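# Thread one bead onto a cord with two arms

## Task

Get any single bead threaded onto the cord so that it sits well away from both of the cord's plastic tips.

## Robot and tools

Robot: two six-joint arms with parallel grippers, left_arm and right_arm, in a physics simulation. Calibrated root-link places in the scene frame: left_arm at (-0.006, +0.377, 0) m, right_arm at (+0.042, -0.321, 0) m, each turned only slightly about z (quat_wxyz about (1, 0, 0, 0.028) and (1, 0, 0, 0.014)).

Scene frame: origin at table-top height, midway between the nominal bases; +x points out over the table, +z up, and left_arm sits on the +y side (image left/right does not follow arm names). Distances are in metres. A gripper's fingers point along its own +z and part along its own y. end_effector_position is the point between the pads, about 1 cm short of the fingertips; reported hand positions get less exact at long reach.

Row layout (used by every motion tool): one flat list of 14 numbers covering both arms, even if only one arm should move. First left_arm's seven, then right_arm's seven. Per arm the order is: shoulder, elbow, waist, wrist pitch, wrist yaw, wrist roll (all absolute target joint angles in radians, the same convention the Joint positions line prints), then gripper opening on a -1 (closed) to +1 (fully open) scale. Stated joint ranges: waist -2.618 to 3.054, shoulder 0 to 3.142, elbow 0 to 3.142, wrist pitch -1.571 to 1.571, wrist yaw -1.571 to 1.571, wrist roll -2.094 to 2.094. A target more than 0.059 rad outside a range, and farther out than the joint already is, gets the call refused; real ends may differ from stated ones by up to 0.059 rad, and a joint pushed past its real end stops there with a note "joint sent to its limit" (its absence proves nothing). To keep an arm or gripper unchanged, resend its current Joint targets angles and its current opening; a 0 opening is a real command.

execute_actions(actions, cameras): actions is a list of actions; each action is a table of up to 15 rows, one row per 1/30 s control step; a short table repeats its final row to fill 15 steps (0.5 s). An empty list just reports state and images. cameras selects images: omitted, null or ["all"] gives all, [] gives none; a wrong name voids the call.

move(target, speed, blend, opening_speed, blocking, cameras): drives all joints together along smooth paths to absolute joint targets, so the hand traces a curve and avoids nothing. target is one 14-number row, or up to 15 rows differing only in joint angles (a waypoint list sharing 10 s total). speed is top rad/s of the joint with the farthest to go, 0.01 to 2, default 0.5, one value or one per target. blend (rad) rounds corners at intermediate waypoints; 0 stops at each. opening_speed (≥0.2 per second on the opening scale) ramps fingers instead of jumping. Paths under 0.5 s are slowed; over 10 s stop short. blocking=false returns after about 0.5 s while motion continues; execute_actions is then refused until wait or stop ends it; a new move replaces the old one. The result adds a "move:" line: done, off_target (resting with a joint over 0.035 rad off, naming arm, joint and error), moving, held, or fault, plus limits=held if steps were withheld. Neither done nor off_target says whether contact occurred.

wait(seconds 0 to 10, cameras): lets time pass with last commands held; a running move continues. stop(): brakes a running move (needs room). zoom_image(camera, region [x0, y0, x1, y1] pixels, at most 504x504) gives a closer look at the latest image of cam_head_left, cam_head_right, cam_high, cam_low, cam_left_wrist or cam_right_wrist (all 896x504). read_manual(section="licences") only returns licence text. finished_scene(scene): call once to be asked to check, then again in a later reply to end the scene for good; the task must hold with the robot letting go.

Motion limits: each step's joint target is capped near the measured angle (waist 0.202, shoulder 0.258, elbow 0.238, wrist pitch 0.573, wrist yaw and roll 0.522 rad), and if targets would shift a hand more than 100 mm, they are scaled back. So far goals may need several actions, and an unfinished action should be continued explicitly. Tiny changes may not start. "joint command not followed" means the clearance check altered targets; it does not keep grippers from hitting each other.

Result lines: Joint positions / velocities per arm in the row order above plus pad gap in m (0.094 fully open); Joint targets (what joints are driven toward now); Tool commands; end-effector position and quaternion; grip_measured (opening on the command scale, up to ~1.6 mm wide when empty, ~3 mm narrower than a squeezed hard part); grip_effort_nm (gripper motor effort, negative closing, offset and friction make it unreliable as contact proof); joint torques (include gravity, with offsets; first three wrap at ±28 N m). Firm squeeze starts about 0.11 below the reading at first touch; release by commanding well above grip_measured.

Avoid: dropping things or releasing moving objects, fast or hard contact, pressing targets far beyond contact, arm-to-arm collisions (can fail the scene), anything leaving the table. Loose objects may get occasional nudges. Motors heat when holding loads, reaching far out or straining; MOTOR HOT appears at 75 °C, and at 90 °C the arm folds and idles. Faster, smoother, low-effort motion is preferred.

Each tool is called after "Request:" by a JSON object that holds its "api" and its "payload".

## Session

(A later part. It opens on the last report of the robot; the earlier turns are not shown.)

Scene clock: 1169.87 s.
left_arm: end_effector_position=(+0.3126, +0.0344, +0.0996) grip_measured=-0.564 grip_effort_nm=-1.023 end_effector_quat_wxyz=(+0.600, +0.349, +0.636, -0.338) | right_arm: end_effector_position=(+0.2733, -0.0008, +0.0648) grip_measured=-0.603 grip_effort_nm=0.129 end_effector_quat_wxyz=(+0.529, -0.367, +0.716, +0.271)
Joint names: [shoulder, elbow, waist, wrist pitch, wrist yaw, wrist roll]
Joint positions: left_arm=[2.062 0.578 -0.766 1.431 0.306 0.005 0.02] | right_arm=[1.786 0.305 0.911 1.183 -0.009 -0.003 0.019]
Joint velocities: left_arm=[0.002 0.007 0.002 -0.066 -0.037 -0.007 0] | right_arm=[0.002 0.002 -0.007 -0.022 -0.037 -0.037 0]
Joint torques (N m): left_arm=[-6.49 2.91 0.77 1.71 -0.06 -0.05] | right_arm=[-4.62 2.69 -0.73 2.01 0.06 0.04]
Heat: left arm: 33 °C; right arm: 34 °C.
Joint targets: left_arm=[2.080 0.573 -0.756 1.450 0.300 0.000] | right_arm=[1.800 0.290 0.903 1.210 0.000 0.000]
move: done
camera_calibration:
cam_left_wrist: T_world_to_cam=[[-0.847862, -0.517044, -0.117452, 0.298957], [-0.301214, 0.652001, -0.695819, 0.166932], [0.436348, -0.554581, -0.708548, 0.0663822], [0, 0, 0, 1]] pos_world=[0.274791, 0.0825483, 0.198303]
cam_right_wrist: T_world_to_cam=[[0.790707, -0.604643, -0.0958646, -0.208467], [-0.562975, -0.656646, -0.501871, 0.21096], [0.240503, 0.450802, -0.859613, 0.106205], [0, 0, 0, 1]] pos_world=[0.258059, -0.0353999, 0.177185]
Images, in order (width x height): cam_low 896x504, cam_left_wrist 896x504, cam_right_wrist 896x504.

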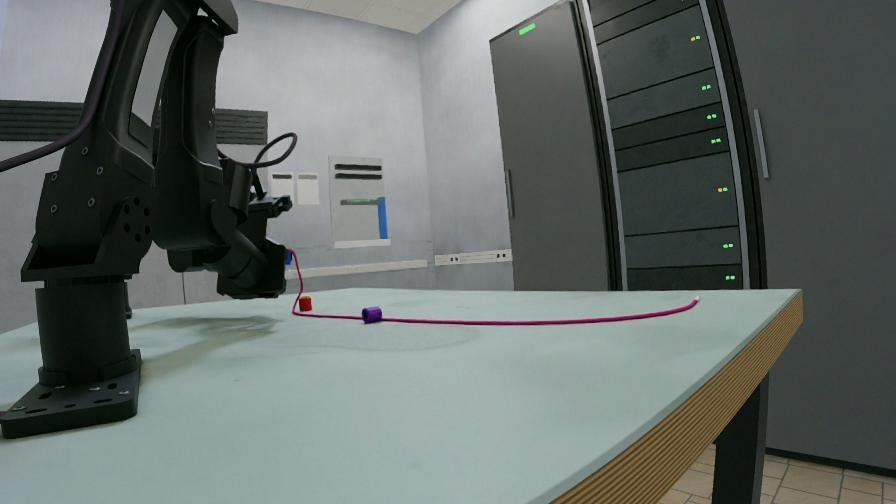

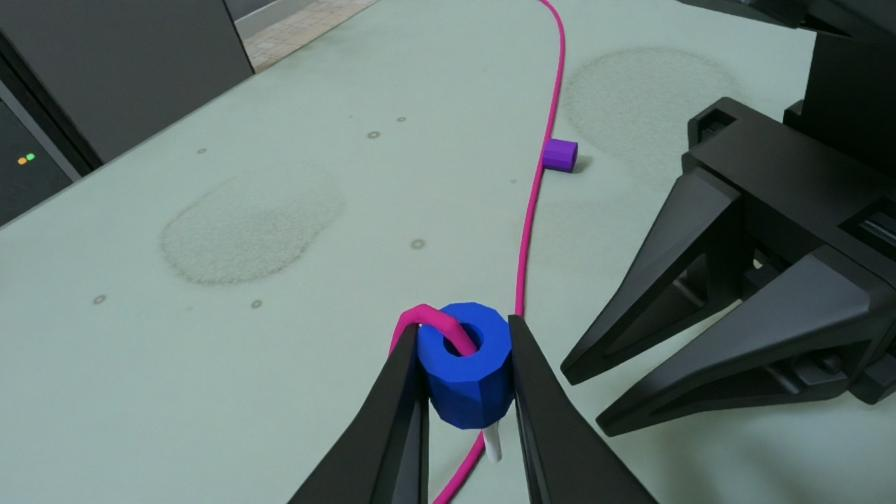

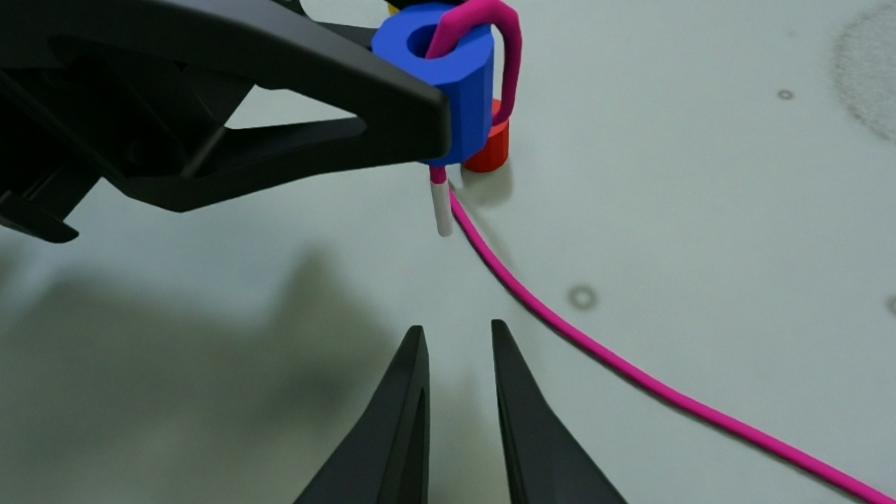

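Request:
{"api": "move", "payload": {"target": [[2.08,0.573,-0.756,1.45,0.3,0,-0.7,1.802,0.328,0.903,1.21,0,0,-0.6],[2.08,0.573,-0.756,1.45,0.3,0,-0.7,1.904,0.52,0.903,1.118,0,0,-0.6]], "speed": 0.08, "blend": 0.01, "cameras": ["cam_left_wrist","cam_low","cam_right_wrist"]}}

Request:
{"api": "zoom_image", "payload": {"camera": "cam_left_wrist", "region": [400, 280, 640, 504]}}

Scene clock: 1182.33 s.
left_arm: end_effector_position=(+0.3126, +0.0344, +0.0996) grip_measured=-0.564 grip_effort_nm=-1.033 end_effector_quat_wxyz=(+0.600, +0.349, +0.636, -0.338) | right_arm: end_effector_position=(+0.3017, +0.0380, +0.0731) grip_measured=-0.603 grip_effort_nm=0.129 end_effector_quat_wxyz=(+0.540, -0.363, +0.707, +0.277)
Joint names: [shoulder, elbow, waist, wrist pitch, wrist yaw, wrist roll]
Joint positions: left_arm=[2.062 0.578 -0.766 1.431 0.306 0.005 0.02] | right_arm=[1.887 0.492 0.911 1.129 -0.009 -0.003 0.019]
Joint velocities: left_arm=[0.002 -0.002 0.002 -0.037 -0.037 0.007 -0.001] | right_arm=[-0.012 0.007 0.017 -0.066 0.022 -0.007 0]
Joint torques (N m): left_arm=[-6.5 2.91 0.75 1.71 -0.06 -0.06] | right_arm=[-5.9 6.34 -0.76 1.65 0.06 0.03]
Heat: left arm: 33 °C; right arm: 35 °C.
Joint targets: left_arm=[2.080 0.573 -0.756 1.450 0.300 0.000] | right_arm=[1.904 0.520 0.903 1.118 0.000 0.000]
move: done
camera_calibration:
cam_left_wrist: T_world_to_cam=[[-0.847862, -0.517044, -0.117452, 0.298957], [-0.301214, 0.652001, -0.695819, 0.166932], [0.436348, -0.554581, -0.708548, 0.0663822], [0, 0, 0, 1]] pos_world=[0.274791, 0.0825483, 0.198303]
cam_right_wrist: T_world_to_cam=[[0.792484, -0.602216, -0.0964624, -0.207258], [-0.553451, -0.643643, -0.528598, 0.255278], [0.256243, 0.472293, -0.843374, 0.0822785], [0, 0, 0, 1]] pos_world=[0.284449, 0.000634243, 0.184338]
Images, in order (width x height): cam_low 896x504, cam_left_wrist 896x504, cam_right_wrist 896x504.

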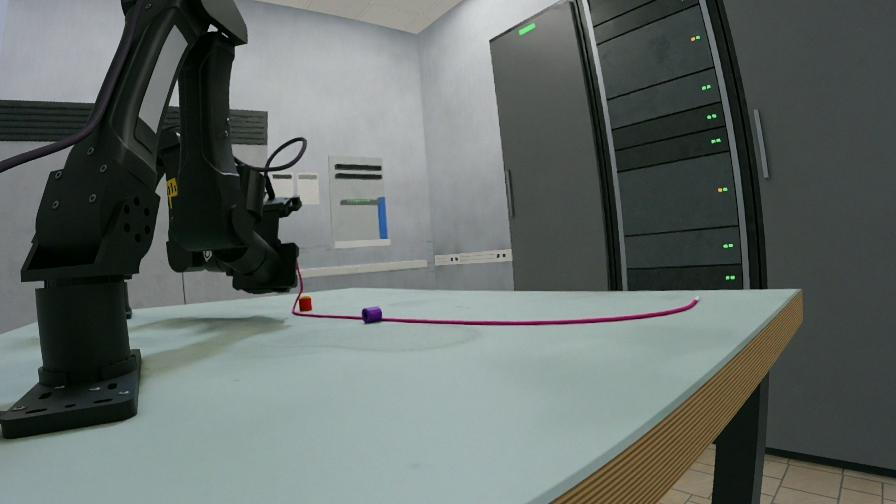

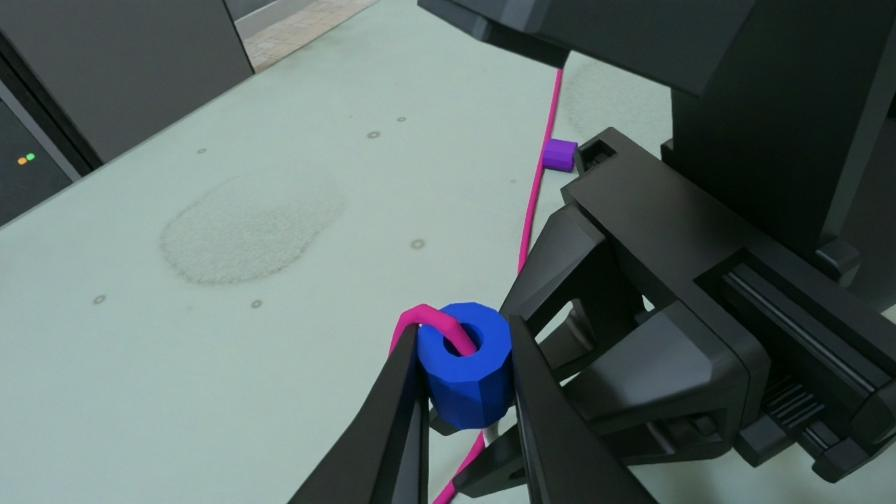

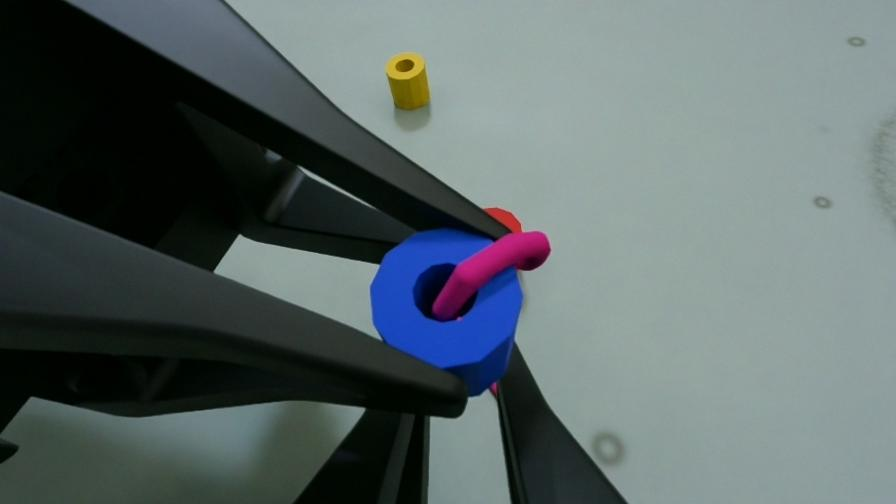

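Scaled by 2.100 from the camera's 896x504 image, which has a finer 1280x720 frame.

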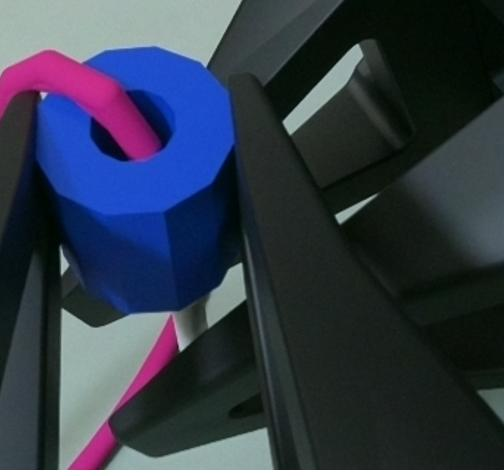

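Request:
{"api": "move", "payload": {"target": [2.08,0.573,-0.756,1.45,0.3,0,-0.7,1.904,0.52,0.903,1.118,0,0,-1], "opening_speed": 0.3, "cameras": ["cam_left_wrist","cam_right_wrist"]}}

Request:
{"api": "zoom_image", "payload": {"camera": "cam_left_wrist", "region": [400, 280, 640, 504]}}

Scene clock: 1189.53 s.
left_arm: end_effector_position=(+0.3126, +0.0344, +0.0996) grip_measured=-0.564 grip_effort_nm=-1.038 end_effector_quat_wxyz=(+0.600, +0.349, +0.636, -0.338) | right_arm: end_effector_position=(+0.3017, +0.0380, +0.0728) grip_measured=-0.914 grip_effort_nm=-1.053 end_effector_quat_wxyz=(+0.540, -0.363, +0.708, +0.276)
Joint names: [shoulder, elbow, waist, wrist pitch, wrist yaw, wrist roll]
Joint positions: left_arm=[2.062 0.578 -0.766 1.431 0.306 0.005 0.02] | right_arm=[1.887 0.492 0.911 1.127 -0.009 -0.003 0.004]
Joint velocities: left_arm=[-0.002 -0.007 -0.012 -0.066 0.022 0.022 -0.001] | right_arm=[-0.002 0.002 -0.007 0.007 0.007 -0.066 -0.001]
Joint torques (N m): left_arm=[-6.5 2.92 0.76 1.71 -0.05 -0.05] | right_arm=[-5.86 6.31 -0.76 1.69 0.08 0.04]
Heat: left arm: 33 °C; right arm: 35 °C.
Joint targets: left_arm=[2.080 0.573 -0.756 1.450 0.300 0.000] | right_arm=[1.904 0.520 0.903 1.118 0.000 0.000]
move: done
camera_calibration:
cam_left_wrist: T_world_to_cam=[[-0.847862, -0.517044, -0.117452, 0.298957], [-0.301214, 0.652001, -0.695819, 0.166932], [0.436348, -0.554581, -0.708548, 0.0663822], [0, 0, 0, 1]] pos_world=[0.274791, 0.0825483, 0.198303]
cam_right_wrist: T_world_to_cam=[[0.792419, -0.602305, -0.0964422, -0.207264], [-0.553808, -0.64413, -0.527629, 0.255125], [0.255672, 0.471514, -0.843982, 0.0823334], [0, 0, 0, 1]] pos_world=[0.28448, 0.000676091, 0.18411]
Images, in order (width x height): cam_left_wrist 896x504, cam_right_wrist 896x504.

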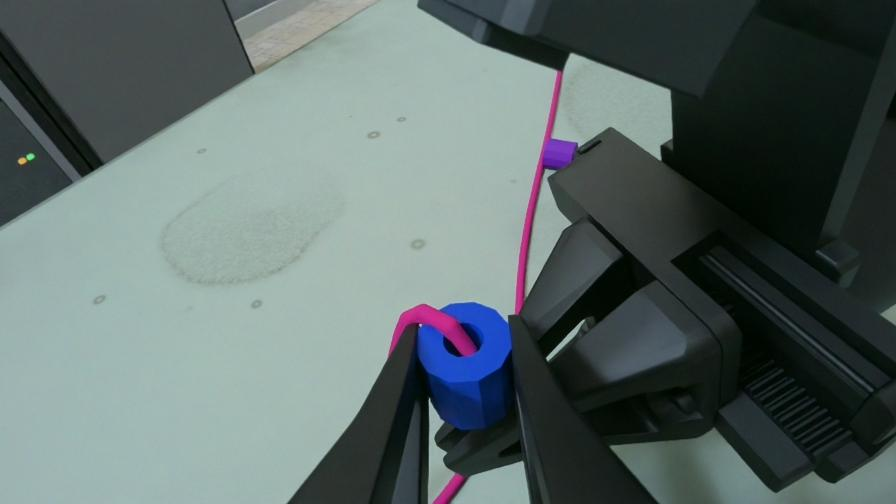

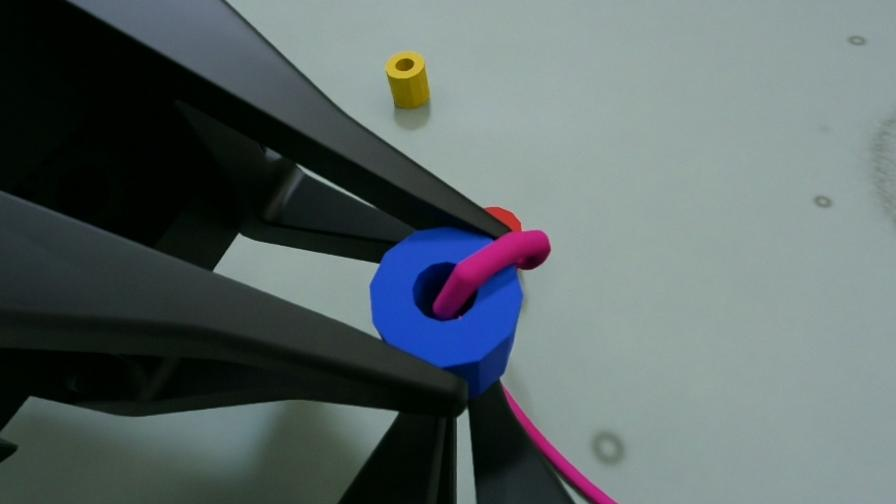

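Scaled by 2.100 from the camera's 896x504 image, which has a finer 1280x720 frame.

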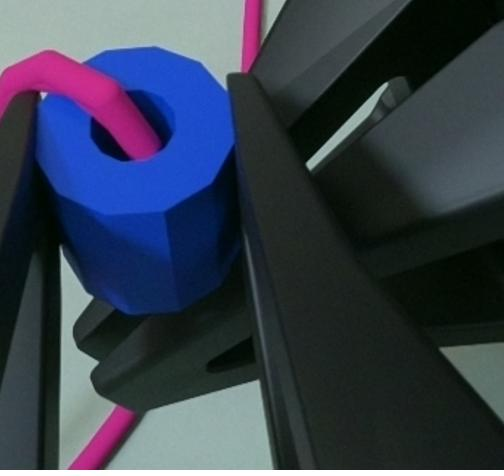

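Request:
{"api": "move", "payload": {"target": [[1.87,0.61,-0.756,1.25,0.3,0,-0.7,1.904,0.52,0.903,1.118,0,0,-1],[1.712,0.66,-0.756,1.055,0.3,0,-0.7,1.904,0.52,0.903,1.118,0,0,-1]], "speed": 0.15, "blend": 0.02, "cameras": ["cam_left_wrist","cam_right_wrist","cam_head_left"]}}

Scene clock: 1203.53 s.
left_arm: end_effector_position=(+0.3152, +0.0339, +0.1620) grip_measured=-0.564 grip_effort_nm=-1.023 end_effector_quat_wxyz=(+0.589, +0.349, +0.647, -0.335) | right_arm: end_effector_position=(+0.3020, +0.0375, +0.0721) grip_measured=-0.914 grip_effort_nm=-1.053 end_effector_quat_wxyz=(+0.539, -0.362, +0.709, +0.275)
Joint names: [shoulder, elbow, waist, wrist pitch, wrist yaw, wrist roll]
Joint positions: left_arm=[1.756 0.629 -0.764 1.042 0.303 0.005 0.02] | right_arm=[1.887 0.492 0.911 1.124 -0.006 -0.001 0.004]
Joint velocities: left_arm=[-0.032 -0.012 0.007 -0.037 0.007 -0.051 0.001] | right_arm=[0.012 0.002 -0.002 -0.007 0.051 0.007 -0.001]
Joint torques (N m): left_arm=[-10.89 7.36 0.64 1.69 -0.03 -0.05] | right_arm=[-5.86 6.37 -0.76 1.71 0.03 0]
Heat: left arm: 33 °C; right arm: 36 °C.
Joint targets: left_arm=[1.712 0.660 -0.756 1.055 0.300 0.000] | right_arm=[1.904 0.520 0.903 1.118 0.000 0.000]
move: off_target (left_arm); left_arm: the shoulder is farthest, 0.044 rad from its target
camera_calibration:
cam_left_wrist: T_world_to_cam=[[-0.848391, -0.518265, -0.107864, 0.306856], [-0.320385, 0.664895, -0.674736, 0.213676], [0.42141, -0.537881, -0.730135, 0.116854], [0, 0, 0, 1]] pos_world=[0.279549, 0.0798147, 0.262593]
cam_right_wrist: T_world_to_cam=[[0.790295, -0.604919, -0.0975043, -0.206996], [-0.557224, -0.643369, -0.524954, 0.255411], [0.254823, 0.469201, -0.845527, 0.0823104], [0, 0, 0, 1]] pos_world=[0.284934, 0.000488013, 0.183492]
Images, in order (width x height): cam_head_left 896x504, cam_left_wrist 896x504, cam_right_wrist 896x504.

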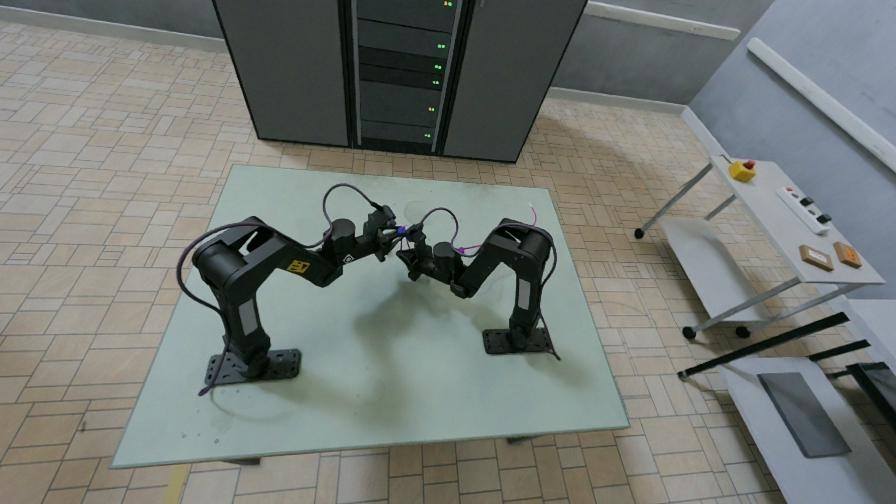

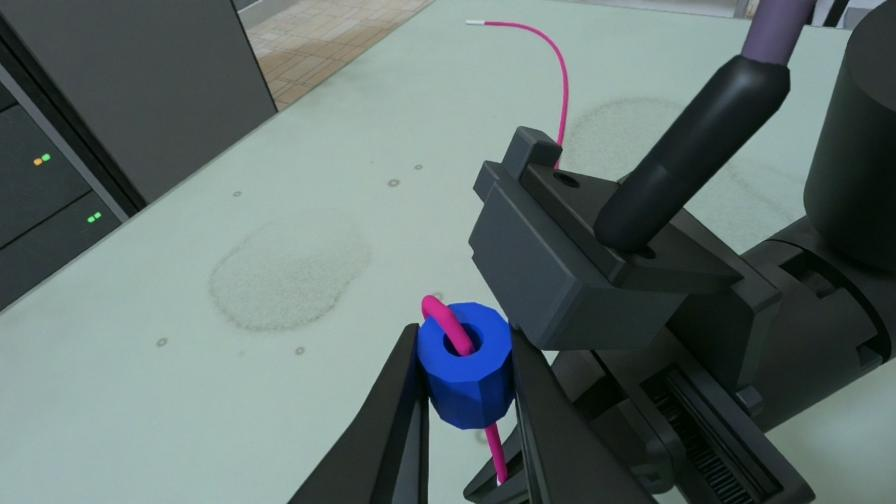

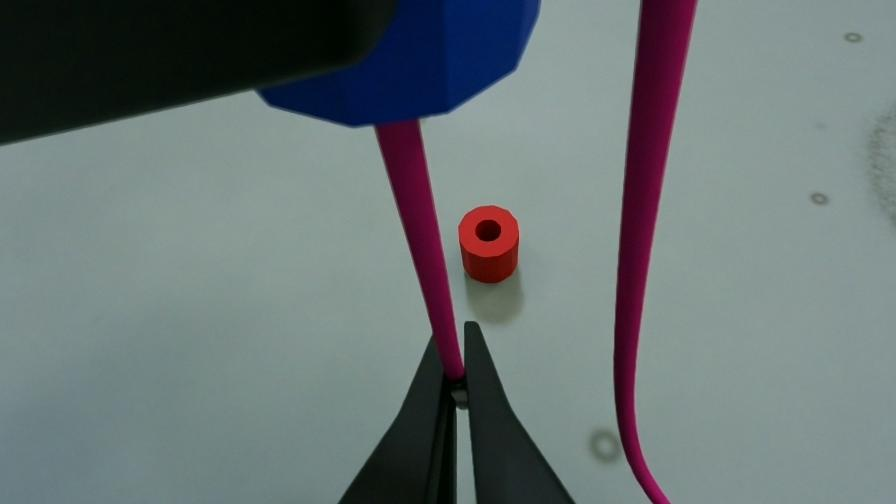

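Request:
{"api": "move", "payload": {"target": [1.712,0.66,-0.756,1.055,0.3,0,-0.7,1.766,0.14,0.903,1.35,0,0,-1], "speed": 0.2, "cameras": ["cam_left_wrist","cam_right_wrist"]}}

Scene clock: 1229.17 s.
left_arm: end_effector_position=(+0.3158, +0.0334, +0.1660) grip_measured=-0.564 grip_effort_nm=-1.028 end_effector_quat_wxyz=(+0.593, +0.349, +0.644, -0.335) | right_arm: end_effector_position=(+0.2510, -0.0322, +0.0505) grip_measured=-0.914 grip_effort_nm=-1.057 end_effector_quat_wxyz=(+0.523, -0.368, +0.721, +0.267)
Joint names: [shoulder, elbow, waist, wrist pitch, wrist yaw, wrist roll]
Joint positions: left_arm=[1.752 0.634 -0.764 1.041 0.303 0.005 0.02] | right_arm=[1.791 0.152 0.911 1.323 -0.006 -0.001 0.004]
Joint velocities: left_arm=[0.007 -0.012 -0.007 0.051 0.022 -0.081 0] | right_arm=[-0.007 -0.012 0.002 0.022 -0.022 0.037 0]
Joint torques (N m): left_arm=[-10.54 6.93 0.64 1.67 -0.03 -0.06] | right_arm=[-6.9 1.96 -0.69 2.02 0.04 0.01]
Heat: left arm: 35 °C; right arm: 37 °C.
Joint targets: left_arm=[1.712 0.660 -0.756 1.055 0.300 0.000] | right_arm=[1.766 0.140 0.903 1.350 0.000 0.000]
move: off_target (left_arm); left_arm: the shoulder is farthest, 0.040 rad from its target
camera_calibration:
cam_left_wrist: T_world_to_cam=[[-0.847662, -0.518887, -0.110565, 0.307771], [-0.315865, 0.661032, -0.680637, 0.216561], [0.42626, -0.542027, -0.72423, 0.116804], [0, 0, 0, 1]] pos_world=[0.279501, 0.079856, 0.266021]
cam_right_wrist: T_world_to_cam=[[0.787425, -0.608777, -0.0967096, -0.210438], [-0.570979, -0.66124, -0.486564, 0.171714], [0.23226, 0.438351, -0.868276, 0.115546], [0, 0, 0, 1]] pos_world=[0.236912, -0.0652158, 0.163524]
Images, in order (width x height): cam_left_wrist 896x504, cam_right_wrist 896x504.

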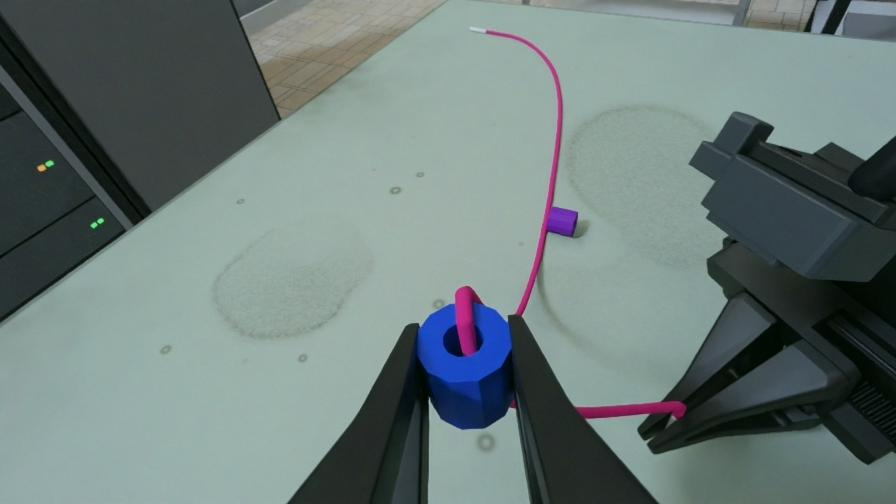

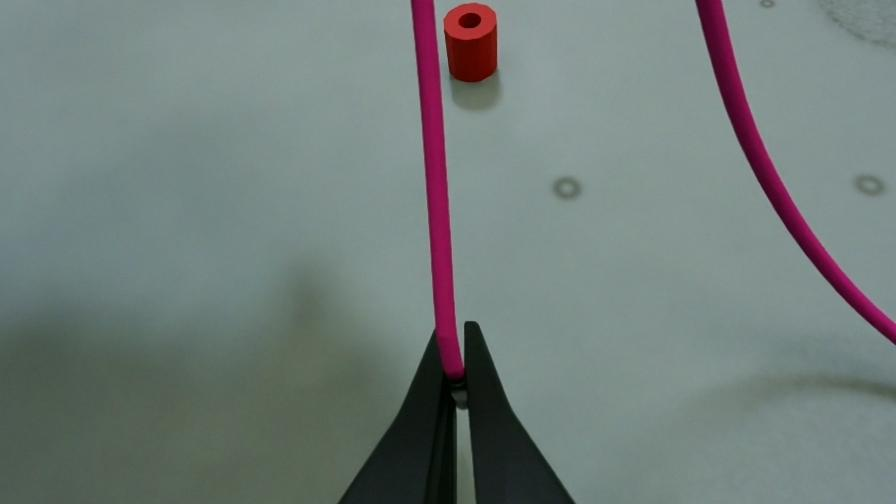

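Request:
{"api": "move", "payload": {"target": [1.89,1.12,-0.866,-0.095,0,0,-0.7,1.766,0.14,0.903,1.35,0,0,-1], "speed": 0.3, "cameras": ["cam_left_wrist","cam_head_left","cam_low"]}}

Request:
{"api": "zoom_image", "payload": {"camera": "cam_low", "region": [200, 180, 400, 330]}}

Scene clock: 1241.37 s.
left_arm: end_effector_position=(+0.3234, +0.0373, +0.0504) grip_measured=-0.564 grip_effort_nm=-1.023 end_effector_quat_wxyz=(+0.314, +0.369, +0.864, -0.135) | right_arm: end_effector_position=(+0.2511, -0.0321, +0.0508) grip_measured=-0.914 grip_effort_nm=-1.057 end_effector_quat_wxyz=(+0.523, -0.368, +0.721, +0.268)
Joint names: [shoulder, elbow, waist, wrist pitch, wrist yaw, wrist roll]
Joint positions: left_arm=[1.871 1.09 -0.857 -0.093 0.006 0.005 0.02] | right_arm=[1.791 0.152 0.911 1.325 -0.006 -0.001 0.004]
Joint velocities: left_arm=[0.012 -0.002 -0.002 0.022 0.095 0.022 0] | right_arm=[0.022 0.017 0.002 0.037 0.022 -0.007 0]
Joint torques (N m): left_arm=[-7.36 7.91 -0.72 1.21 -0.06 -0.05] | right_arm=[-6.9 1.94 -0.75 2 0.04 0.01]
Heat: left arm: 34 °C; right arm: 38 °C.
Joint targets: left_arm=[1.890 1.120 -0.866 -0.095 0.000 0.000] | right_arm=[1.766 0.140 0.903 1.350 0.000 0.000]
move: done
camera_calibration:
cam_left_wrist: T_world_to_cam=[[-0.786346, -0.612634, -0.0796234, 0.285588], [-0.61695, 0.785438, 0.049596, 0.193681], [0.032155, 0.0881232, -0.99559, 0.149591], [0, 0, 0, 1]] pos_world=[0.339252, 0.00965423, 0.162065]
Images, in order (width x height): cam_head_left 896x504, cam_low 896x504, cam_left_wrist 896x504.

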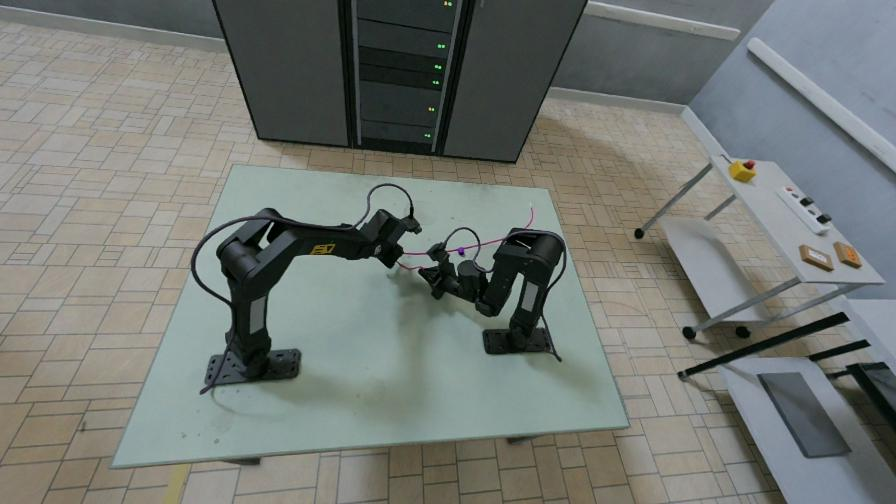

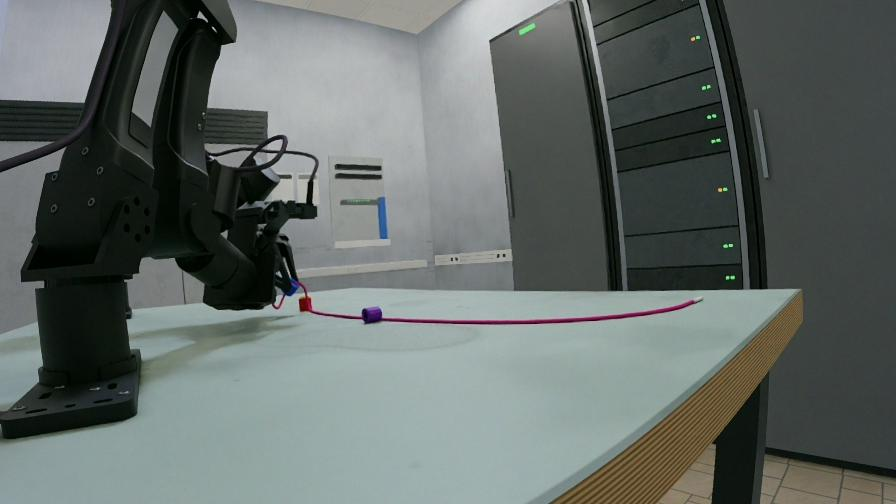

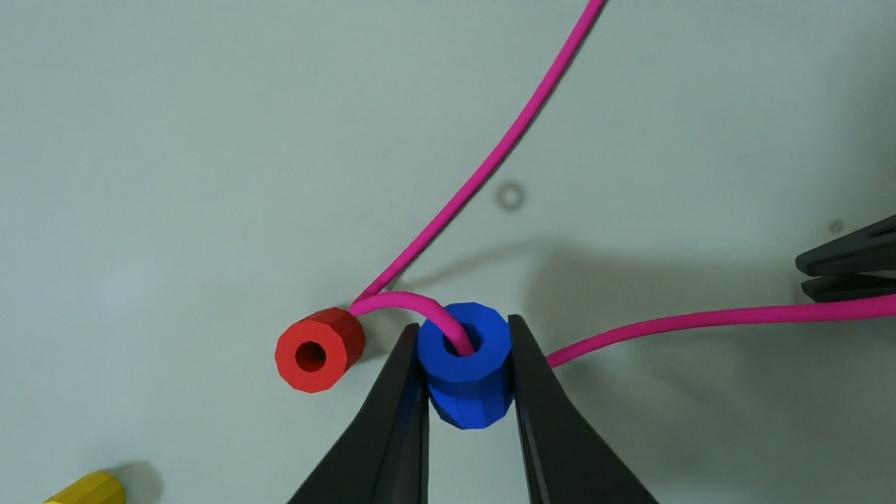

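Scaled by 2.520 from the camera's 896x504 image, which has a finer 1280x720 frame.

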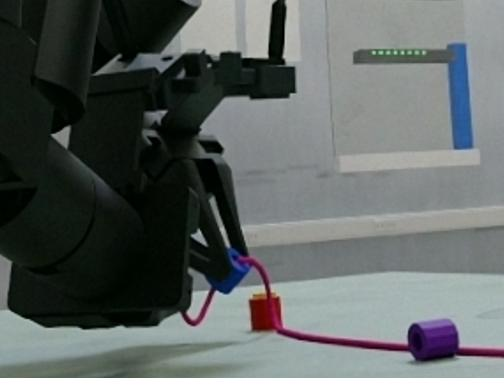

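Request:
{"api": "move", "payload": {"target": [1.942,1.025,-0.866,0.03,0,0,-0.7,1.766,0.14,0.903,1.35,0,0,-1], "speed": 0.1, "cameras": ["cam_low"]}}

Request:
{"api": "zoom_image", "payload": {"camera": "cam_low", "region": [240, 230, 360, 330]}}

Scene clock: 1250.67 s.
left_arm: end_effector_position=(+0.3204, +0.0406, +0.0219) grip_measured=-0.564 grip_effort_nm=-1.028 end_effector_quat_wxyz=(+0.311, +0.370, +0.866, -0.133) | right_arm: end_effector_position=(+0.2511, -0.0321, +0.0508) grip_measured=-0.914 grip_effort_nm=-1.057 end_effector_quat_wxyz=(+0.523, -0.368, +0.721, +0.268)
Joint names: [shoulder, elbow, waist, wrist pitch, wrist yaw, wrist roll]
Joint positions: left_arm=[1.922 1.031 -0.857 0.01 0.005 0.005 0.02] | right_arm=[1.791 0.152 0.911 1.325 -0.006 -0.001 0.004]
Joint velocities: left_arm=[-0.012 0.007 -0.022 -0.022 0.022 0.007 0] | right_arm=[0.017 -0.002 -0.012 0.007 0.007 -0.007 0]
Joint torques (N m): left_arm=[-7.34 4.88 -0.73 1.37 -0.06 -0.06] | right_arm=[-6.91 1.95 -0.75 2 0.02 0.02]
Heat: left arm: 33 °C; right arm: 39 °C.
Joint targets: left_arm=[1.942 1.025 -0.866 0.030 0.000 0.000] | right_arm=[1.766 0.140 0.903 1.350 0.000 0.000]
move: done
Images, in order (width x height): cam_low 896x504.

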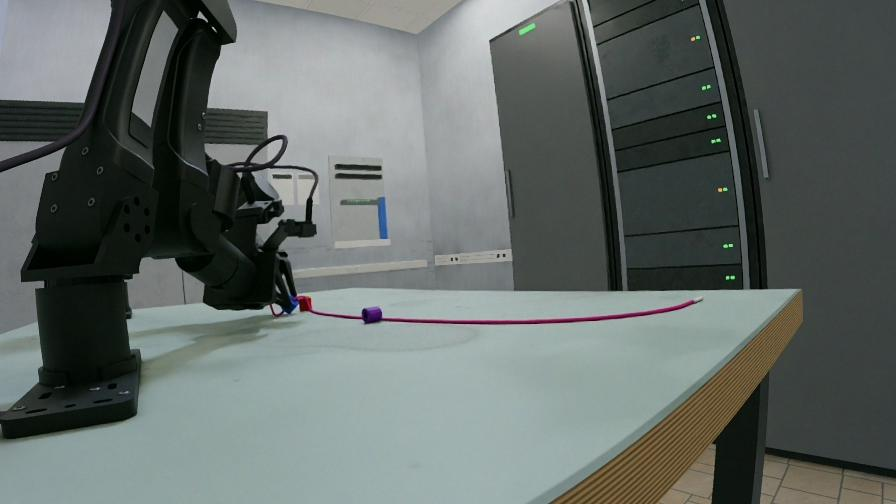

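Scaled by 4.200 from the camera's 896x504 image, which has a finer 1280x720 frame.

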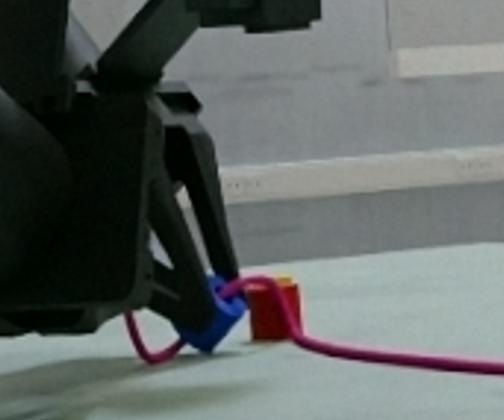

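Request:
{"api": "move", "payload": {"target": [1.942,1.025,-0.866,0.03,0,0,-0.4,1.766,0.14,0.903,1.35,0,0,-1], "opening_speed": 0.2, "cameras": ["cam_left_wrist","cam_low"]}}

Request:
{"api": "zoom_image", "payload": {"camera": "cam_low", "region": [240, 230, 360, 330]}}

Scene clock: 1255.90 s.
left_arm: end_effector_position=(+0.3206, +0.0404, +0.0221) grip_measured=-0.402 grip_effort_nm=0.100 end_effector_quat_wxyz=(+0.311, +0.369, +0.865, -0.134) | right_arm: end_effector_position=(+0.2511, -0.0321, +0.0508) grip_measured=-0.914 grip_effort_nm=-1.057 end_effector_quat_wxyz=(+0.523, -0.368, +0.721, +0.268)
Joint names: [shoulder, elbow, waist, wrist pitch, wrist yaw, wrist roll]
Joint positions: left_arm=[1.922 1.03 -0.857 0.012 0.005 0.005 0.028] | right_arm=[1.791 0.152 0.911 1.325 -0.006 -0.001 0.004]
Joint velocities: left_arm=[0.007 -0.007 -0.007 -0.007 0.007 -0.066 0] | right_arm=[-0.017 0.002 -0.017 0.095 -0.066 -0.007 0]
Joint torques (N m): left_arm=[-7.35 4.89 -0.73 1.37 -0.06 -0.05] | right_arm=[-6.95 1.98 -0.7 2.01 0.04 -0.01]
Heat: left arm: 33 °C; right arm: 39 °C.
Joint targets: left_arm=[1.942 1.025 -0.866 0.030 0.000 0.000] | right_arm=[1.766 0.140 0.903 1.350 0.000 0.000]
move: done
camera_calibration:
cam_left_wrist: T_world_to_cam=[[-0.786351, -0.612637, -0.0795469, 0.283014], [-0.617131, 0.784885, 0.055719, 0.190815], [0.0282997, 0.0929056, -0.995273, 0.122262], [0, 0, 0, 1]] pos_world=[0.336846, 0.012258, 0.133565]
Images, in order (width x height): cam_low 896x504, cam_left_wrist 896x504.

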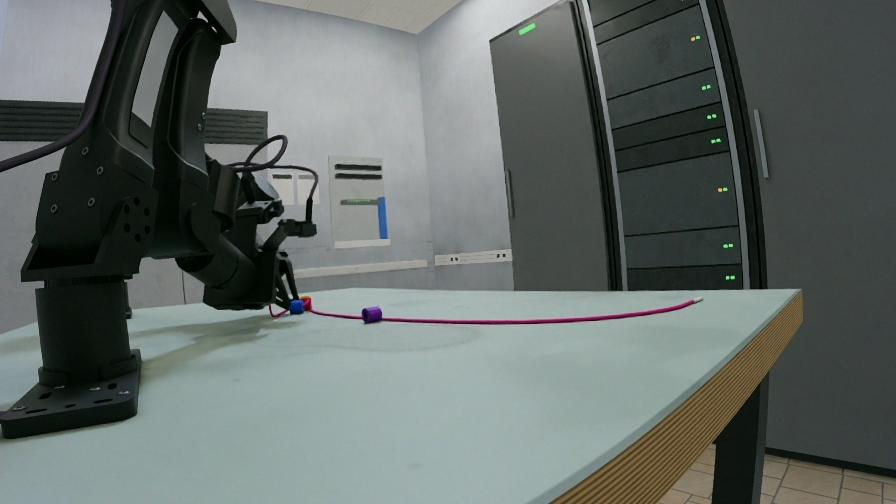

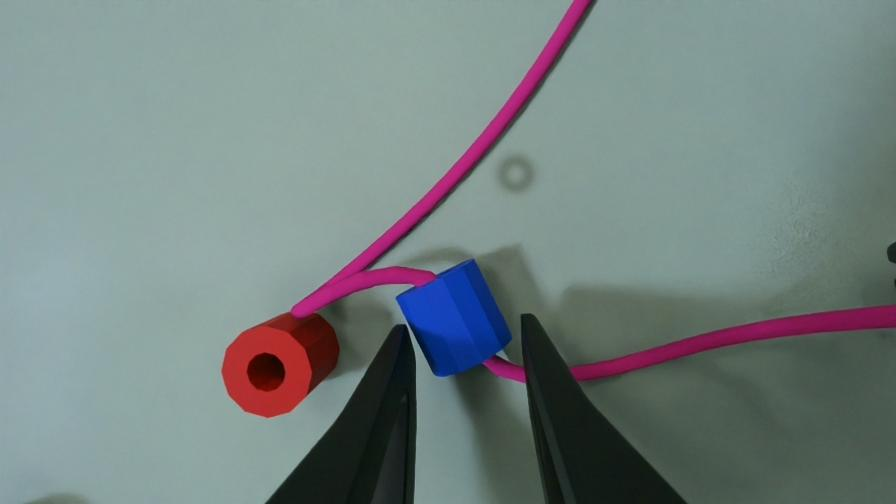

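Scaled by 4.200 from the camera's 896x504 image, which has a finer 1280x720 frame.

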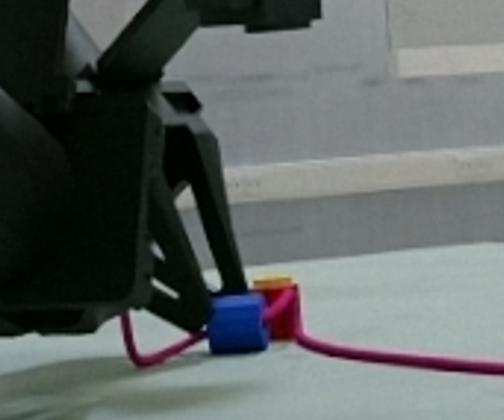

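Request:
{"api": "move", "payload": {"target": [[1.88,1.14,-0.866,-0.08,0,0,-0.4,1.766,0.14,0.903,1.35,0,0,-1],[1.55,1.1,-0.866,0.0,0,0,-0.4,1.89,0.135,0.903,1.44,0,0,-1]], "speed": 0.3, "cameras": ["cam_low","cam_left_wrist"]}}

Request:
{"api": "move", "payload": {"target": [1.55,1.1,-0.866,0.0,0,0,-0.4,1.89,0.135,0.903,1.44,0,0,-0.4], "opening_speed": 0.3, "cameras": ["cam_low","cam_left_wrist"]}}

Scene clock: 1270.63 s.
left_arm: end_effector_position=(+0.3330, +0.0277, +0.2062) grip_measured=-0.402 grip_effort_nm=0.105 end_effector_quat_wxyz=(+0.473, +0.337, +0.789, -0.201) | right_arm: end_effector_position=(+0.2514, -0.0316, +0.0431) grip_measured=-0.914 grip_effort_nm=-1.057 end_effector_quat_wxyz=(+0.525, -0.367, +0.720, +0.268)
Joint names: [shoulder, elbow, waist, wrist pitch, wrist yaw, wrist roll]
Joint positions: left_arm=[1.582 1.106 -0.857 -0.015 0.005 0.005 0.028] | right_arm=[1.876 0.152 0.911 1.413 -0.006 -0.001 0.004]
Joint velocities: left_arm=[-0.007 -0.002 0.002 -0.007 0.081 0.022 0] | right_arm=[-0.002 0.012 0.012 -0.095 -0.037 -0.007 0]
Joint torques (N m): left_arm=[-9.94 6.05 -0.73 1.62 -0.06 -0.06] | right_arm=[-4.04 1.1 -0.76 2 0.03 0.03]
Heat: left arm: 33 °C; right arm: 40 °C.
Joint targets: left_arm=[1.550 1.100 -0.866 0.000 0.000 0.000] | right_arm=[1.890 0.135 0.903 1.440 0.000 0.000]
move: done
camera_calibration:
cam_left_wrist: T_world_to_cam=[[-0.759563, -0.640258, -0.114603, 0.298713], [-0.580545, 0.746797, -0.324441, 0.265396], [0.293311, -0.179901, -0.938938, 0.214077], [0, 0, 0, 1]] pos_world=[0.318174, 0.0315692, 0.321344]
Images, in order (width x height): cam_low 896x504, cam_left_wrist 896x504.

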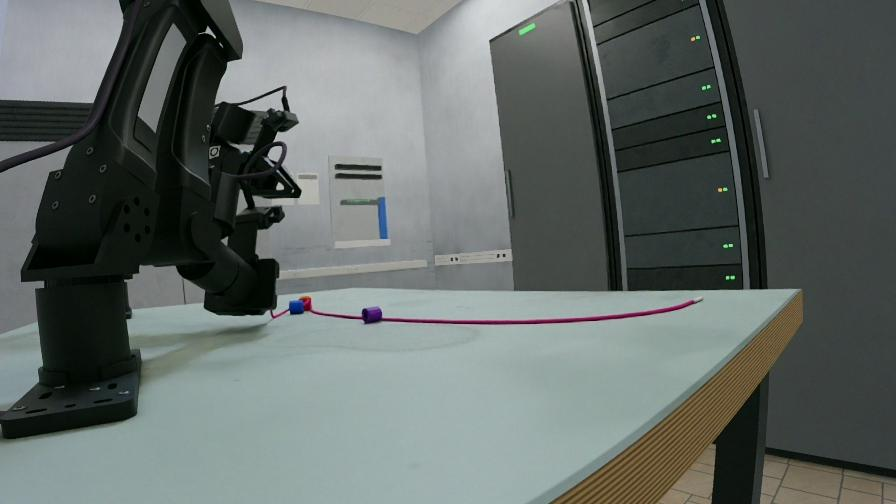

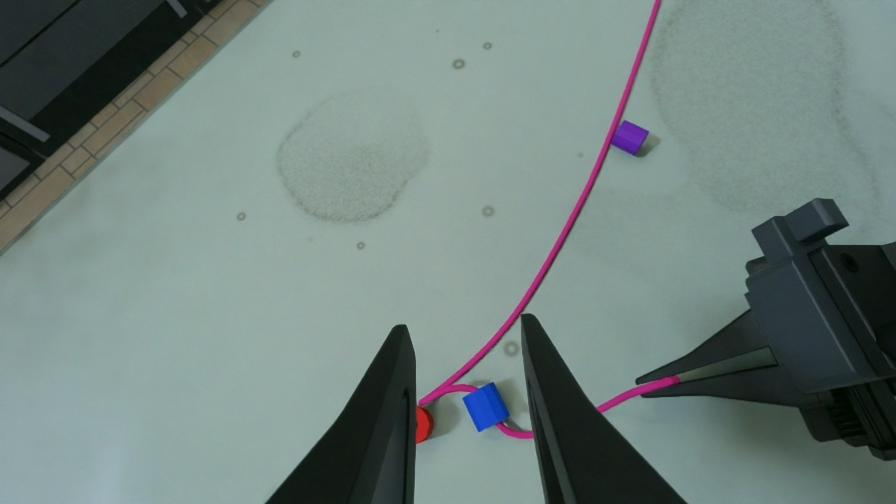

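Scene clock: 1272.83 s.
left_arm: end_effector_position=(+0.3330, +0.0277, +0.2062) grip_measured=-0.402 grip_effort_nm=0.100 end_effector_quat_wxyz=(+0.473, +0.337, +0.789, -0.201) | right_arm: end_effector_position=(+0.2515, -0.0315, +0.0434) grip_measured=-0.403 grip_effort_nm=0.134 end_effector_quat_wxyz=(+0.525, -0.367, +0.719, +0.268)
Joint names: [shoulder, elbow, waist, wrist pitch, wrist yaw, wrist roll]
Joint positions: left_arm=[1.582 1.106 -0.857 -0.015 0.005 0.005 0.028] | right_arm=[1.876 0.152 0.911 1.414 -0.006 -0.001 0.028]
Joint velocities: left_arm=[-0.002 -0.017 -0.002 -0.007 -0.022 -0.081 0] | right_arm=[0.002 0.002 -0.002 -0.022 -0.007 0.007 0.001]
Joint torques (N m): left_arm=[-9.94 6.02 -0.72 1.62 -0.07 -0.06] | right_arm=[-4.05 1.09 -0.76 2.01 0.04 0.03]
Heat: left arm: 33 °C; right arm: 40 °C.
Joint targets: left_arm=[1.550 1.100 -0.866 0.000 0.000 0.000] | right_arm=[1.890 0.135 0.903 1.440 0.000 0.000]
move: done
camera_calibration:
cam_left_wrist: T_world_to_cam=[[-0.759563, -0.640258, -0.114603, 0.298713], [-0.580545, 0.746797, -0.324441, 0.265396], [0.293311, -0.179901, -0.938938, 0.214077], [0, 0, 0, 1]] pos_world=[0.318174, 0.0315692, 0.321344]
Images, in order (width x height): cam_low 896x504, cam_left_wrist 896x504.

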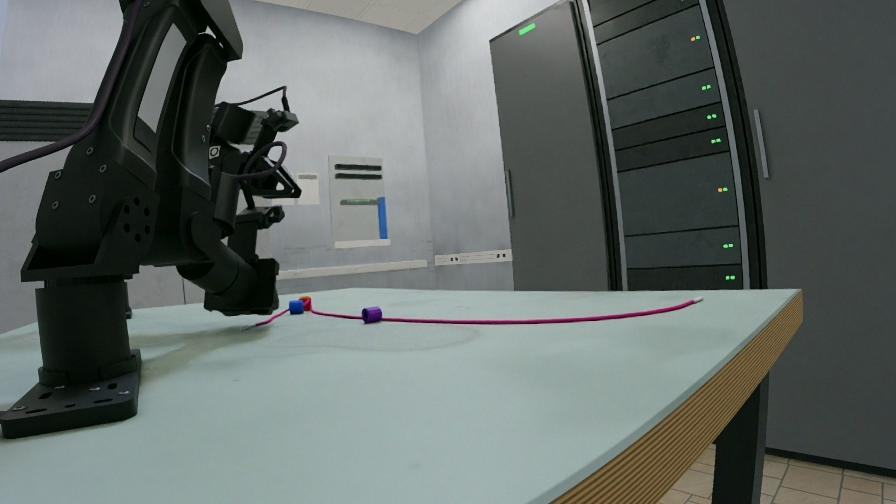

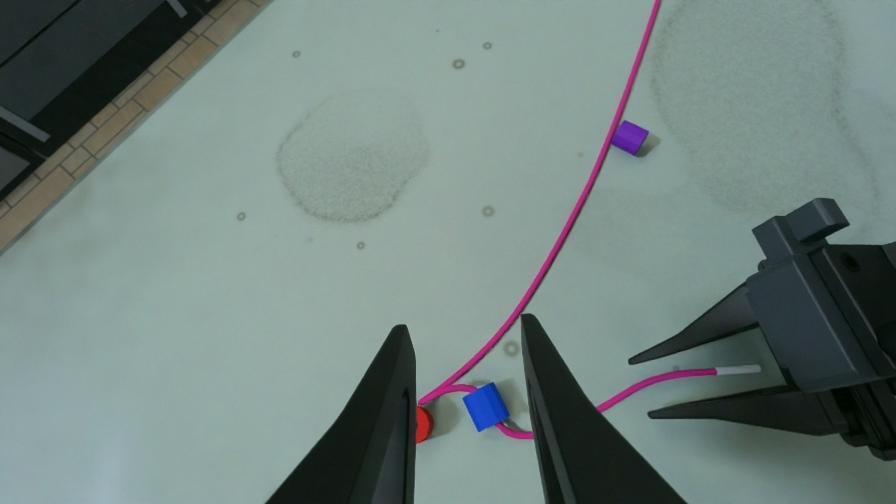

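Request:
{"api": "move", "payload": {"target": [[1.55,1.1,-0.866,0,0,0,-0.4,1.72,0.17,0.903,1.3,0,0,-0.4],[1.55,1.1,-0.866,0,0,0,-0.4,1.4,0.4,0.903,0.9,0,0,-0.4]], "speed": 0.3, "cameras": ["cam_head_right","cam_left_wrist"]}}

Scene clock: 1312.57 s.
left_arm: end_effector_position=(+0.3330, +0.0277, +0.2062) grip_measured=-0.402 grip_effort_nm=0.100 end_effector_quat_wxyz=(+0.473, +0.337, +0.789, -0.201) | right_arm: end_effector_position=(+0.2763, +0.0024, +0.1602) grip_measured=-0.403 grip_effort_nm=0.134 end_effector_quat_wxyz=(+0.583, -0.344, +0.674, +0.297)
Joint names: [shoulder, elbow, waist, wrist pitch, wrist yaw, wrist roll]
Joint positions: left_arm=[1.582 1.106 -0.857 -0.015 0.005 0.005 0.028] | right_arm=[1.423 0.367 0.911 0.911 -0.006 -0.001 0.028]
Joint velocities: left_arm=[-0.007 0.007 -0.007 0.007 -0.081 -0.007 -0.001] | right_arm=[0.032 -0.007 -0.007 -0.022 -0.007 0.037 0]
Joint torques (N m): left_arm=[-9.96 6.01 -0.75 1.62 -0.06 -0.06] | right_arm=[-6.17 8.43 -0.76 1.68 0.03 0.01]
Heat: left arm: 34 °C; right arm: 40 °C.
Joint targets: left_arm=[1.550 1.100 -0.866 0.000 0.000 0.000] | right_arm=[1.400 0.400 0.903 0.900 0.000 0.000]
move: done
camera_calibration:
cam_left_wrist: T_world_to_cam=[[-0.759563, -0.640258, -0.114603, 0.298713], [-0.580545, 0.746797, -0.324441, 0.265396], [0.293311, -0.179901, -0.938938, 0.214077], [0, 0, 0, 1]] pos_world=[0.318174, 0.0315692, 0.321344]
Images, in order (width x height): cam_head_right 896x504, cam_left_wrist 896x504.

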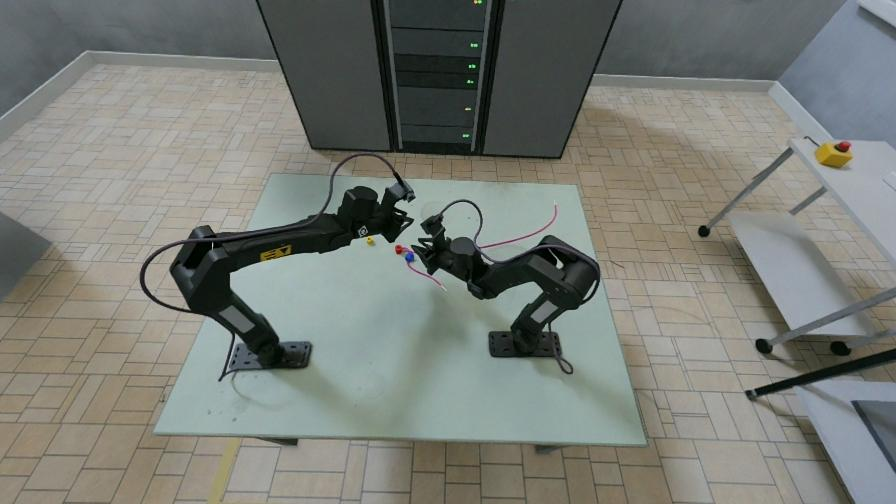

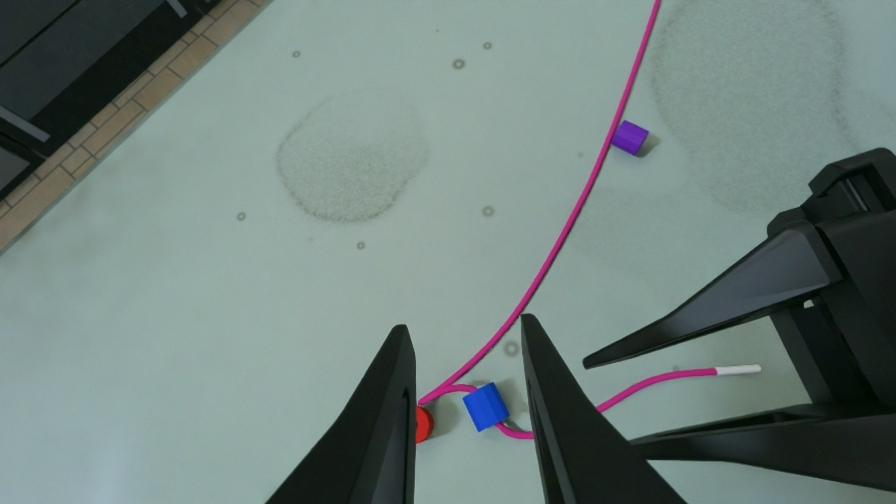

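Threaded, clear.

Request:
{"api": "finished_scene", "payload": {"scene": 1}}

This call ended nothing. Check each condition of the task against the scene as it is now, look again where you are not sure, and mend what is not met. Then call finished_scene again.

Request:
{"api": "finished_scene", "payload": {"scene": 1}}

This call ended nothing: the second call must come in a later reply.

Request:
{"api": "finished_scene", "payload": {"scene": 1}}

The scene is finished: the task was done.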